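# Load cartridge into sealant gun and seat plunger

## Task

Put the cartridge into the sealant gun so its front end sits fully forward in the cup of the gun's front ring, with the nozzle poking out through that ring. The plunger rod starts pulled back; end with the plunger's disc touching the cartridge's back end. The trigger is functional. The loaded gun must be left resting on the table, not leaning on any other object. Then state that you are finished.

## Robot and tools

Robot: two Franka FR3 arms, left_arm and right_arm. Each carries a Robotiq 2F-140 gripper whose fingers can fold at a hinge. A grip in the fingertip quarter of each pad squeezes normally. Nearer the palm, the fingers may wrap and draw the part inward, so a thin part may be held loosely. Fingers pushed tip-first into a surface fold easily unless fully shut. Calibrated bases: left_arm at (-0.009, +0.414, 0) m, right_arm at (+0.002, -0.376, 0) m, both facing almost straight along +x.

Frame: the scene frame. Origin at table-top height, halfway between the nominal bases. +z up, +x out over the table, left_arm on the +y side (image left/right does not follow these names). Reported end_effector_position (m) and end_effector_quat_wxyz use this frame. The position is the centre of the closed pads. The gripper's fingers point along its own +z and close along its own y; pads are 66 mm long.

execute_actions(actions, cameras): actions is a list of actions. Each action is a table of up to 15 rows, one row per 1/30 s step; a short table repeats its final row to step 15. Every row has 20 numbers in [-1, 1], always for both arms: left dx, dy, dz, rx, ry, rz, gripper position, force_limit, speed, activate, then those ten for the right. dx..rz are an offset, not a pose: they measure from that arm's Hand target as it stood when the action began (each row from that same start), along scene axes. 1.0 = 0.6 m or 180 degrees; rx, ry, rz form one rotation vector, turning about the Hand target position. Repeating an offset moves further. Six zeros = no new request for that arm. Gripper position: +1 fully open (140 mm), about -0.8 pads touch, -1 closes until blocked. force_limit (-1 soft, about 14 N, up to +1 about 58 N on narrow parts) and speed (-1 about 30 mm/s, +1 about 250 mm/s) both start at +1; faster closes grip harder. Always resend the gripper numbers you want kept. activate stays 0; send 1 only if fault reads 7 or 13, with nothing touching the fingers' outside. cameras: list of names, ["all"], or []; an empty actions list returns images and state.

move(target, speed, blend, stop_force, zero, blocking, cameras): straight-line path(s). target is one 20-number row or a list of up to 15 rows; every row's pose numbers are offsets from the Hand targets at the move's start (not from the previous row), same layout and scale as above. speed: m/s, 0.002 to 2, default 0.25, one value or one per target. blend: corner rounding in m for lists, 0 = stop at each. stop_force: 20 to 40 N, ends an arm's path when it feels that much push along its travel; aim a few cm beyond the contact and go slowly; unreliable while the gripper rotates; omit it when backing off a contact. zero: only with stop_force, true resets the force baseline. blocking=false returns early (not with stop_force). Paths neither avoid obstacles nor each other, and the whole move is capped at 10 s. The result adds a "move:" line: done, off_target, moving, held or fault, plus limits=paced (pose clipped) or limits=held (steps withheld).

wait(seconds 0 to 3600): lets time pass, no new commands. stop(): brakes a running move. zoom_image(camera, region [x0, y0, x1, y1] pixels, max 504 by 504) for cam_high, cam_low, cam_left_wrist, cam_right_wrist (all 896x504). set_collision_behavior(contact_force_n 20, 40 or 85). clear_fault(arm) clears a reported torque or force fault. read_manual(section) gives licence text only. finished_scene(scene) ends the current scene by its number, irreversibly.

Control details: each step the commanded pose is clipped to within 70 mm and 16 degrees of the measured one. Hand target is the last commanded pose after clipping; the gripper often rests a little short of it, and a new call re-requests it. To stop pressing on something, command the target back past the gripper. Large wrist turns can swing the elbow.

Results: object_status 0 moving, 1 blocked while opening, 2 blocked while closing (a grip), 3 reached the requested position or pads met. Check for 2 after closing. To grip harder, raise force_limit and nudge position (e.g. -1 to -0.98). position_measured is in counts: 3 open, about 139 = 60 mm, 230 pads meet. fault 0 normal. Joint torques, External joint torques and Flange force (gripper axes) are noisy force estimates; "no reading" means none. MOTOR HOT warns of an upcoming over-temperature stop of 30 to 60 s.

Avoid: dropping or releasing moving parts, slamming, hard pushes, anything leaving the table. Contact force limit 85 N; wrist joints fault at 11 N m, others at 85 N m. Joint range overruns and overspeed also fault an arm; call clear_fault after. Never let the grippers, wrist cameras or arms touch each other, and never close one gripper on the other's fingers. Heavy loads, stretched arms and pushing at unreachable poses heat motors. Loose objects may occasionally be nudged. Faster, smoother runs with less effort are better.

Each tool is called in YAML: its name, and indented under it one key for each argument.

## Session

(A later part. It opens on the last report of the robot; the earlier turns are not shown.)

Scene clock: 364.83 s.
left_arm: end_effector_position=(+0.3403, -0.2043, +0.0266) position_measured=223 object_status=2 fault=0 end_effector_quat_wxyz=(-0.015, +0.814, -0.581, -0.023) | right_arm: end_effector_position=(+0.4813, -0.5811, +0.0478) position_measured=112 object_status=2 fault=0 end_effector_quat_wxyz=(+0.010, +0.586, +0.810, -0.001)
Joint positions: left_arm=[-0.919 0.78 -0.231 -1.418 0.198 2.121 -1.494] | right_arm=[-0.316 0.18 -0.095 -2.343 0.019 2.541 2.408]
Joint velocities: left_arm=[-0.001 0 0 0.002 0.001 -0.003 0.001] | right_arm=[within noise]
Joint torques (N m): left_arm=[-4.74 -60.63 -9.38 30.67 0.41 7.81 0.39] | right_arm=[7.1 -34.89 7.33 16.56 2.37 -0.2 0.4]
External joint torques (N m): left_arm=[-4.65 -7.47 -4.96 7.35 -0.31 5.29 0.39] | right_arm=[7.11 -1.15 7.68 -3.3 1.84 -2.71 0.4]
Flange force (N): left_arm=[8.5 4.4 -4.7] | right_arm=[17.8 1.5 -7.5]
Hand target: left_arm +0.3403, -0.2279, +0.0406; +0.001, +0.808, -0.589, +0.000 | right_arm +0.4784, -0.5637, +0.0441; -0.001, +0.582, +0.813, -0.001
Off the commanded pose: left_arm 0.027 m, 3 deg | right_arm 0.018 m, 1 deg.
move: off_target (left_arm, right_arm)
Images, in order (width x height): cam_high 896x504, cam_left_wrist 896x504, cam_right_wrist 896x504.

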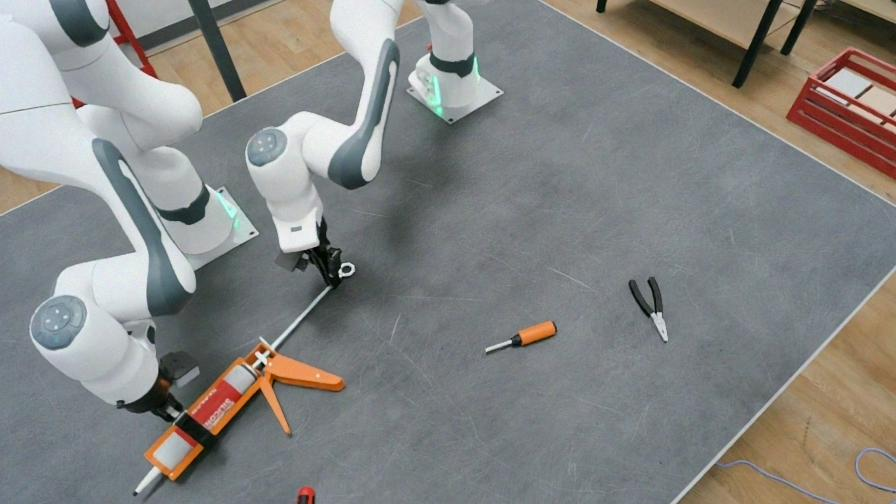

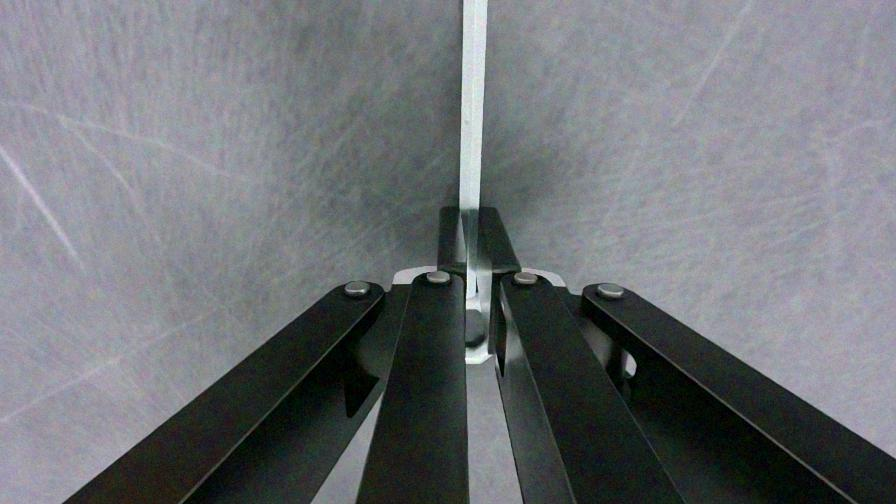

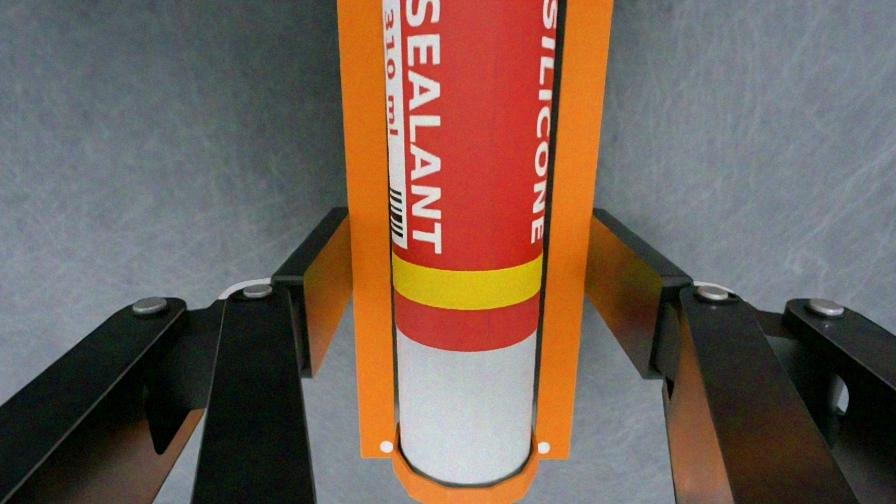

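move:
  target: [0.0105,-0.033,0.012,0,0,0,-1,1,-0.1,0,-0.009,0.0285,-0.003,0,0,0,-1,0.7,-1,0]
  speed: 0.02
  cameras: ["cam_left_wrist","cam_high"]

zoom_image:
  camera: "cam_high"
  region: [205, 325, 285, 405]

Scene clock: 370.37 s.
left_arm: end_effector_position=(+0.3439, -0.2087, +0.0263) position_measured=223 object_status=2 fault=0 end_effector_quat_wxyz=(-0.026, +0.813, -0.581, -0.040) | right_arm: end_effector_position=(+0.4818, -0.5760, +0.0521) position_measured=112 object_status=2 fault=0 end_effector_quat_wxyz=(+0.023, +0.586, +0.810, +0.000)
Joint positions: left_arm=[-0.928 0.845 -0.238 -1.298 0.212 2.024 -1.495] | right_arm=[-0.303 0.154 -0.098 -2.375 0.008 2.571 2.429]
Joint velocities: left_arm=[0 0.001 -0.001 0.004 0.001 -0.003 -0.001] | right_arm=[0.001 0 0 -0.001 0 -0.001 0.004]
Joint torques (N m): left_arm=[-6.69 -65.04 -11.84 35.07 -0.13 11.73 0.29] | right_arm=[11.45 -31.97 12.15 11.71 3.67 -2.2 0.95]
External joint torques (N m): left_arm=[-6.69 -10.39 -7.35 11.53 -0.88 9.33 0.29] | right_arm=[11.53 0.95 12.52 -8.16 3.13 -4.78 0.95]
Flange force (N): left_arm=[17.0 5.7 -4.8] | right_arm=[30.9 0.9 -7.0]
Hand target: left_arm +0.3466, -0.2477, +0.0478; +0.001, +0.808, -0.589, +0.000 | right_arm +0.4730, -0.5466, +0.0423; -0.001, +0.582, +0.813, -0.001
Off the commanded pose: left_arm 0.045 m, 6 deg | right_arm 0.032 m, 3 deg.
move: off_target (left_arm, right_arm)
Images, in order (width x height): cam_high 896x504, cam_left_wrist 896x504.

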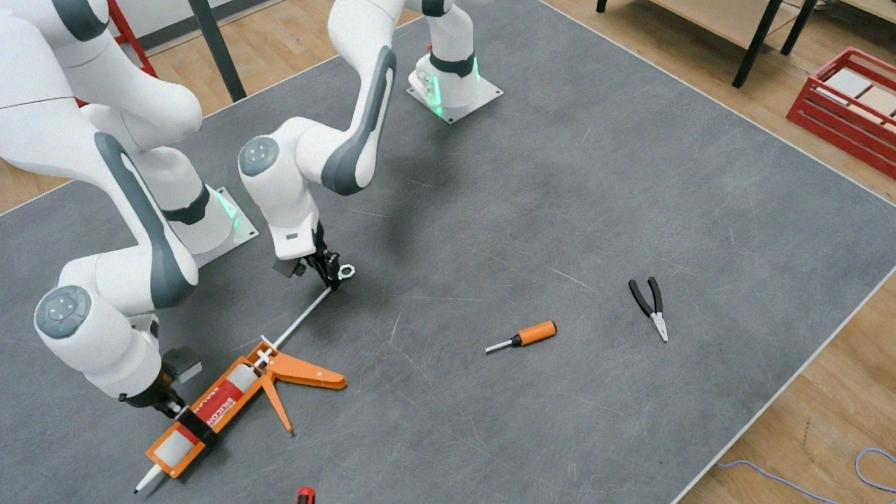

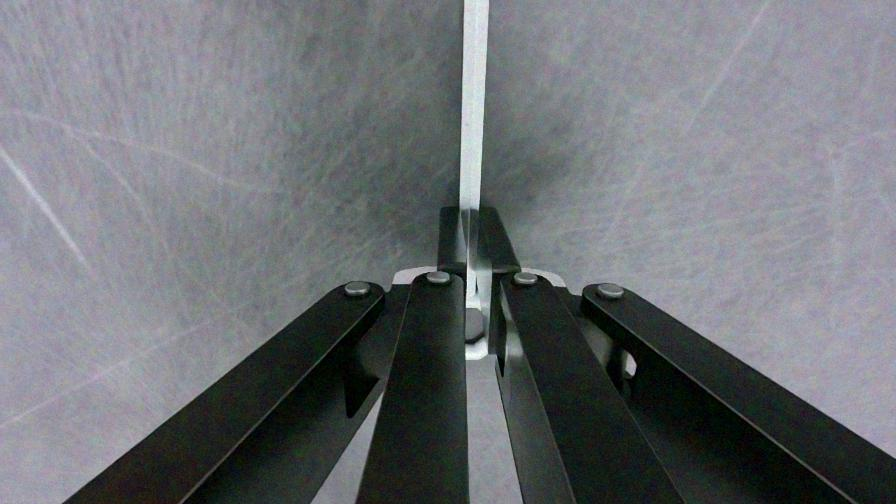

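Scaled by 6.300 from the camera's image (finer frame: 1280x720).

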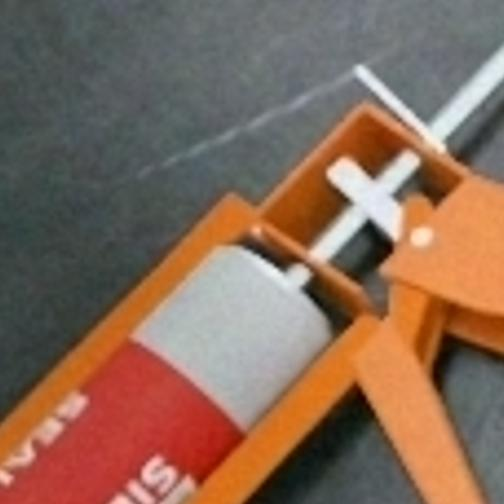

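move:
  target:
    - [-0.0045,0.06,-0.022,0,0,0,-1,1,-0.1,0,0.0147,-0.047,0.004,0,0,0,-1,0.7,-1,0]
    - [-0.0045,0.06,-0.022,0,0,0,0.2,1,-0.5,0,0.0147,-0.047,0.004,0,0,0,-1,0.7,-1,0]
    - [-0.0045,0.06,0.15,0,0,0,0.2,1,-0.5,0,0.0147,-0.047,0.004,0,0,0,0.6,0.7,-0.5,0]
    - [-0.0045,0.1,0.18,0,0,0,0.2,1,-0.5,0,0.0147,-0.047,0.19,0,0,0,0.6,0.7,-0.5,0]
  speed: 0.12
  cameras: ["cam_high","cam_right_wrist","cam_low"]

zoom_image:
  camera: "cam_high"
  region: [205, 325, 285, 405]

zoom_image:
  camera: "cam_right_wrist"
  region: [350, 250, 570, 450]

Scene clock: 383.03 s.
left_arm: end_effector_position=(+0.3436, -0.1871, +0.1552) position_measured=104 object_status=3 fault=0 end_effector_quat_wxyz=(-0.001, +0.809, -0.588, -0.001) | right_arm: end_effector_position=(+0.4829, -0.5744, +0.1566) position_measured=53 object_status=3 fault=0 end_effector_quat_wxyz=(+0.000, +0.581, +0.814, +0.001)
Joint positions: left_arm=[-0.824 0.538 -0.316 -1.502 0.177 2.01 -1.455] | right_arm=[-0.316 -0.006 -0.088 -2.248 0.002 2.242 2.415]
Joint velocities: left_arm=[within noise] | right_arm=[0 -0.001 0.001 -0.001 0.001 -0.004 -0.001]
Joint torques (N m): left_arm=[0.28 -50.84 -4.76 23.55 0.58 2.88 0.17] | right_arm=[0.03 -31.06 0.01 23.83 0.45 2.09 0.12]
External joint torques (N m): left_arm=[0.28 -2.46 -0.14 -1.02 -0.21 0.2 0.17] | right_arm=[-0.08 -0.35 -0.11 0.76 -0.26 -0.38 0.12]
Flange force (N): left_arm=[-14.9 2.5 -0.5] | right_arm=[-1.1 1.4 -2.4]
Hand target: left_arm +0.3439, -0.1877, +0.1558; +0.001, +0.808, -0.589, +0.000 | right_arm +0.4819, -0.5748, +0.1563; -0.001, +0.582, +0.813, -0.001
Off the commanded pose: left_arm 0.001 m, 0 deg | right_arm 0.001 m, 0 deg.
move: done; target 2's new numbers were sent with left_arm's hand 0.008 m and 1 deg from that target
Images, in order (width x height): cam_high 896x504, cam_low 896x504, cam_right_wrist 896x504.

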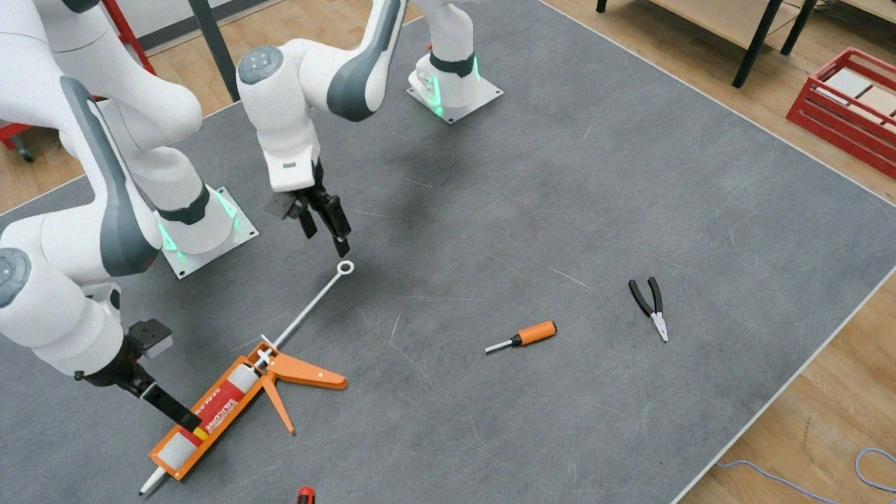

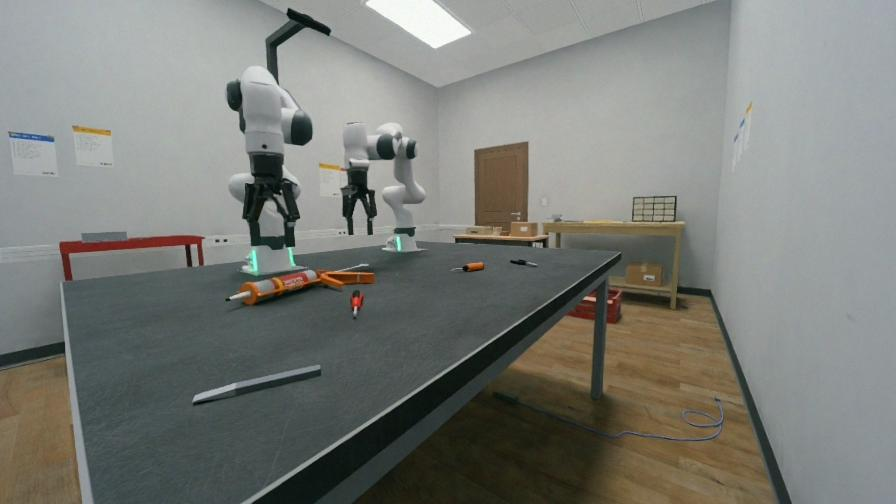

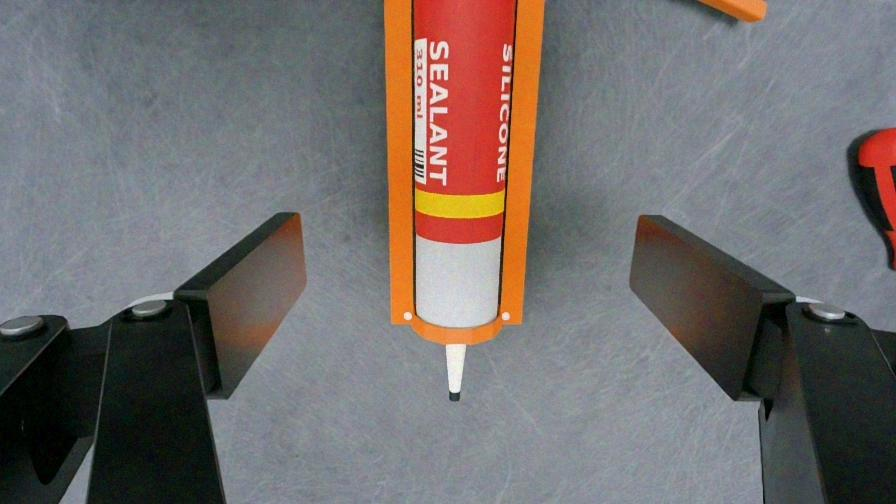

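Scaled by 6.300 from the camera's image (finer frame: 1280x720).

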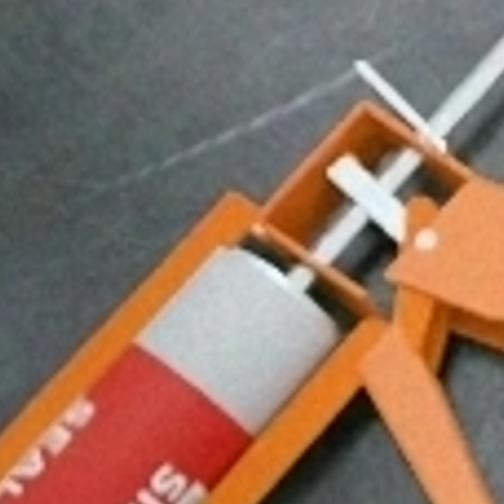

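Scaled by 2.291 from the camera's image (finer frame: 1280x720).

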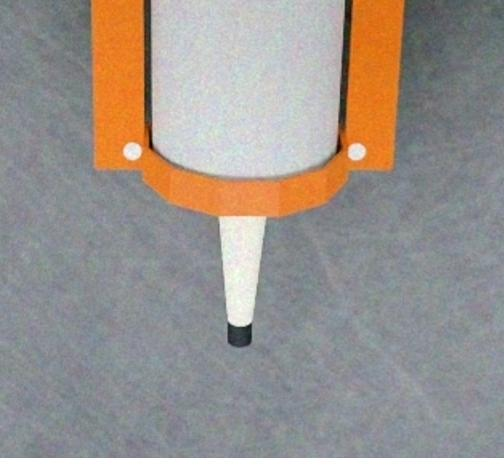

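Fully seated, disc against the rear.

finished_scene:
  scene: 2

The scene is finished: the task was done.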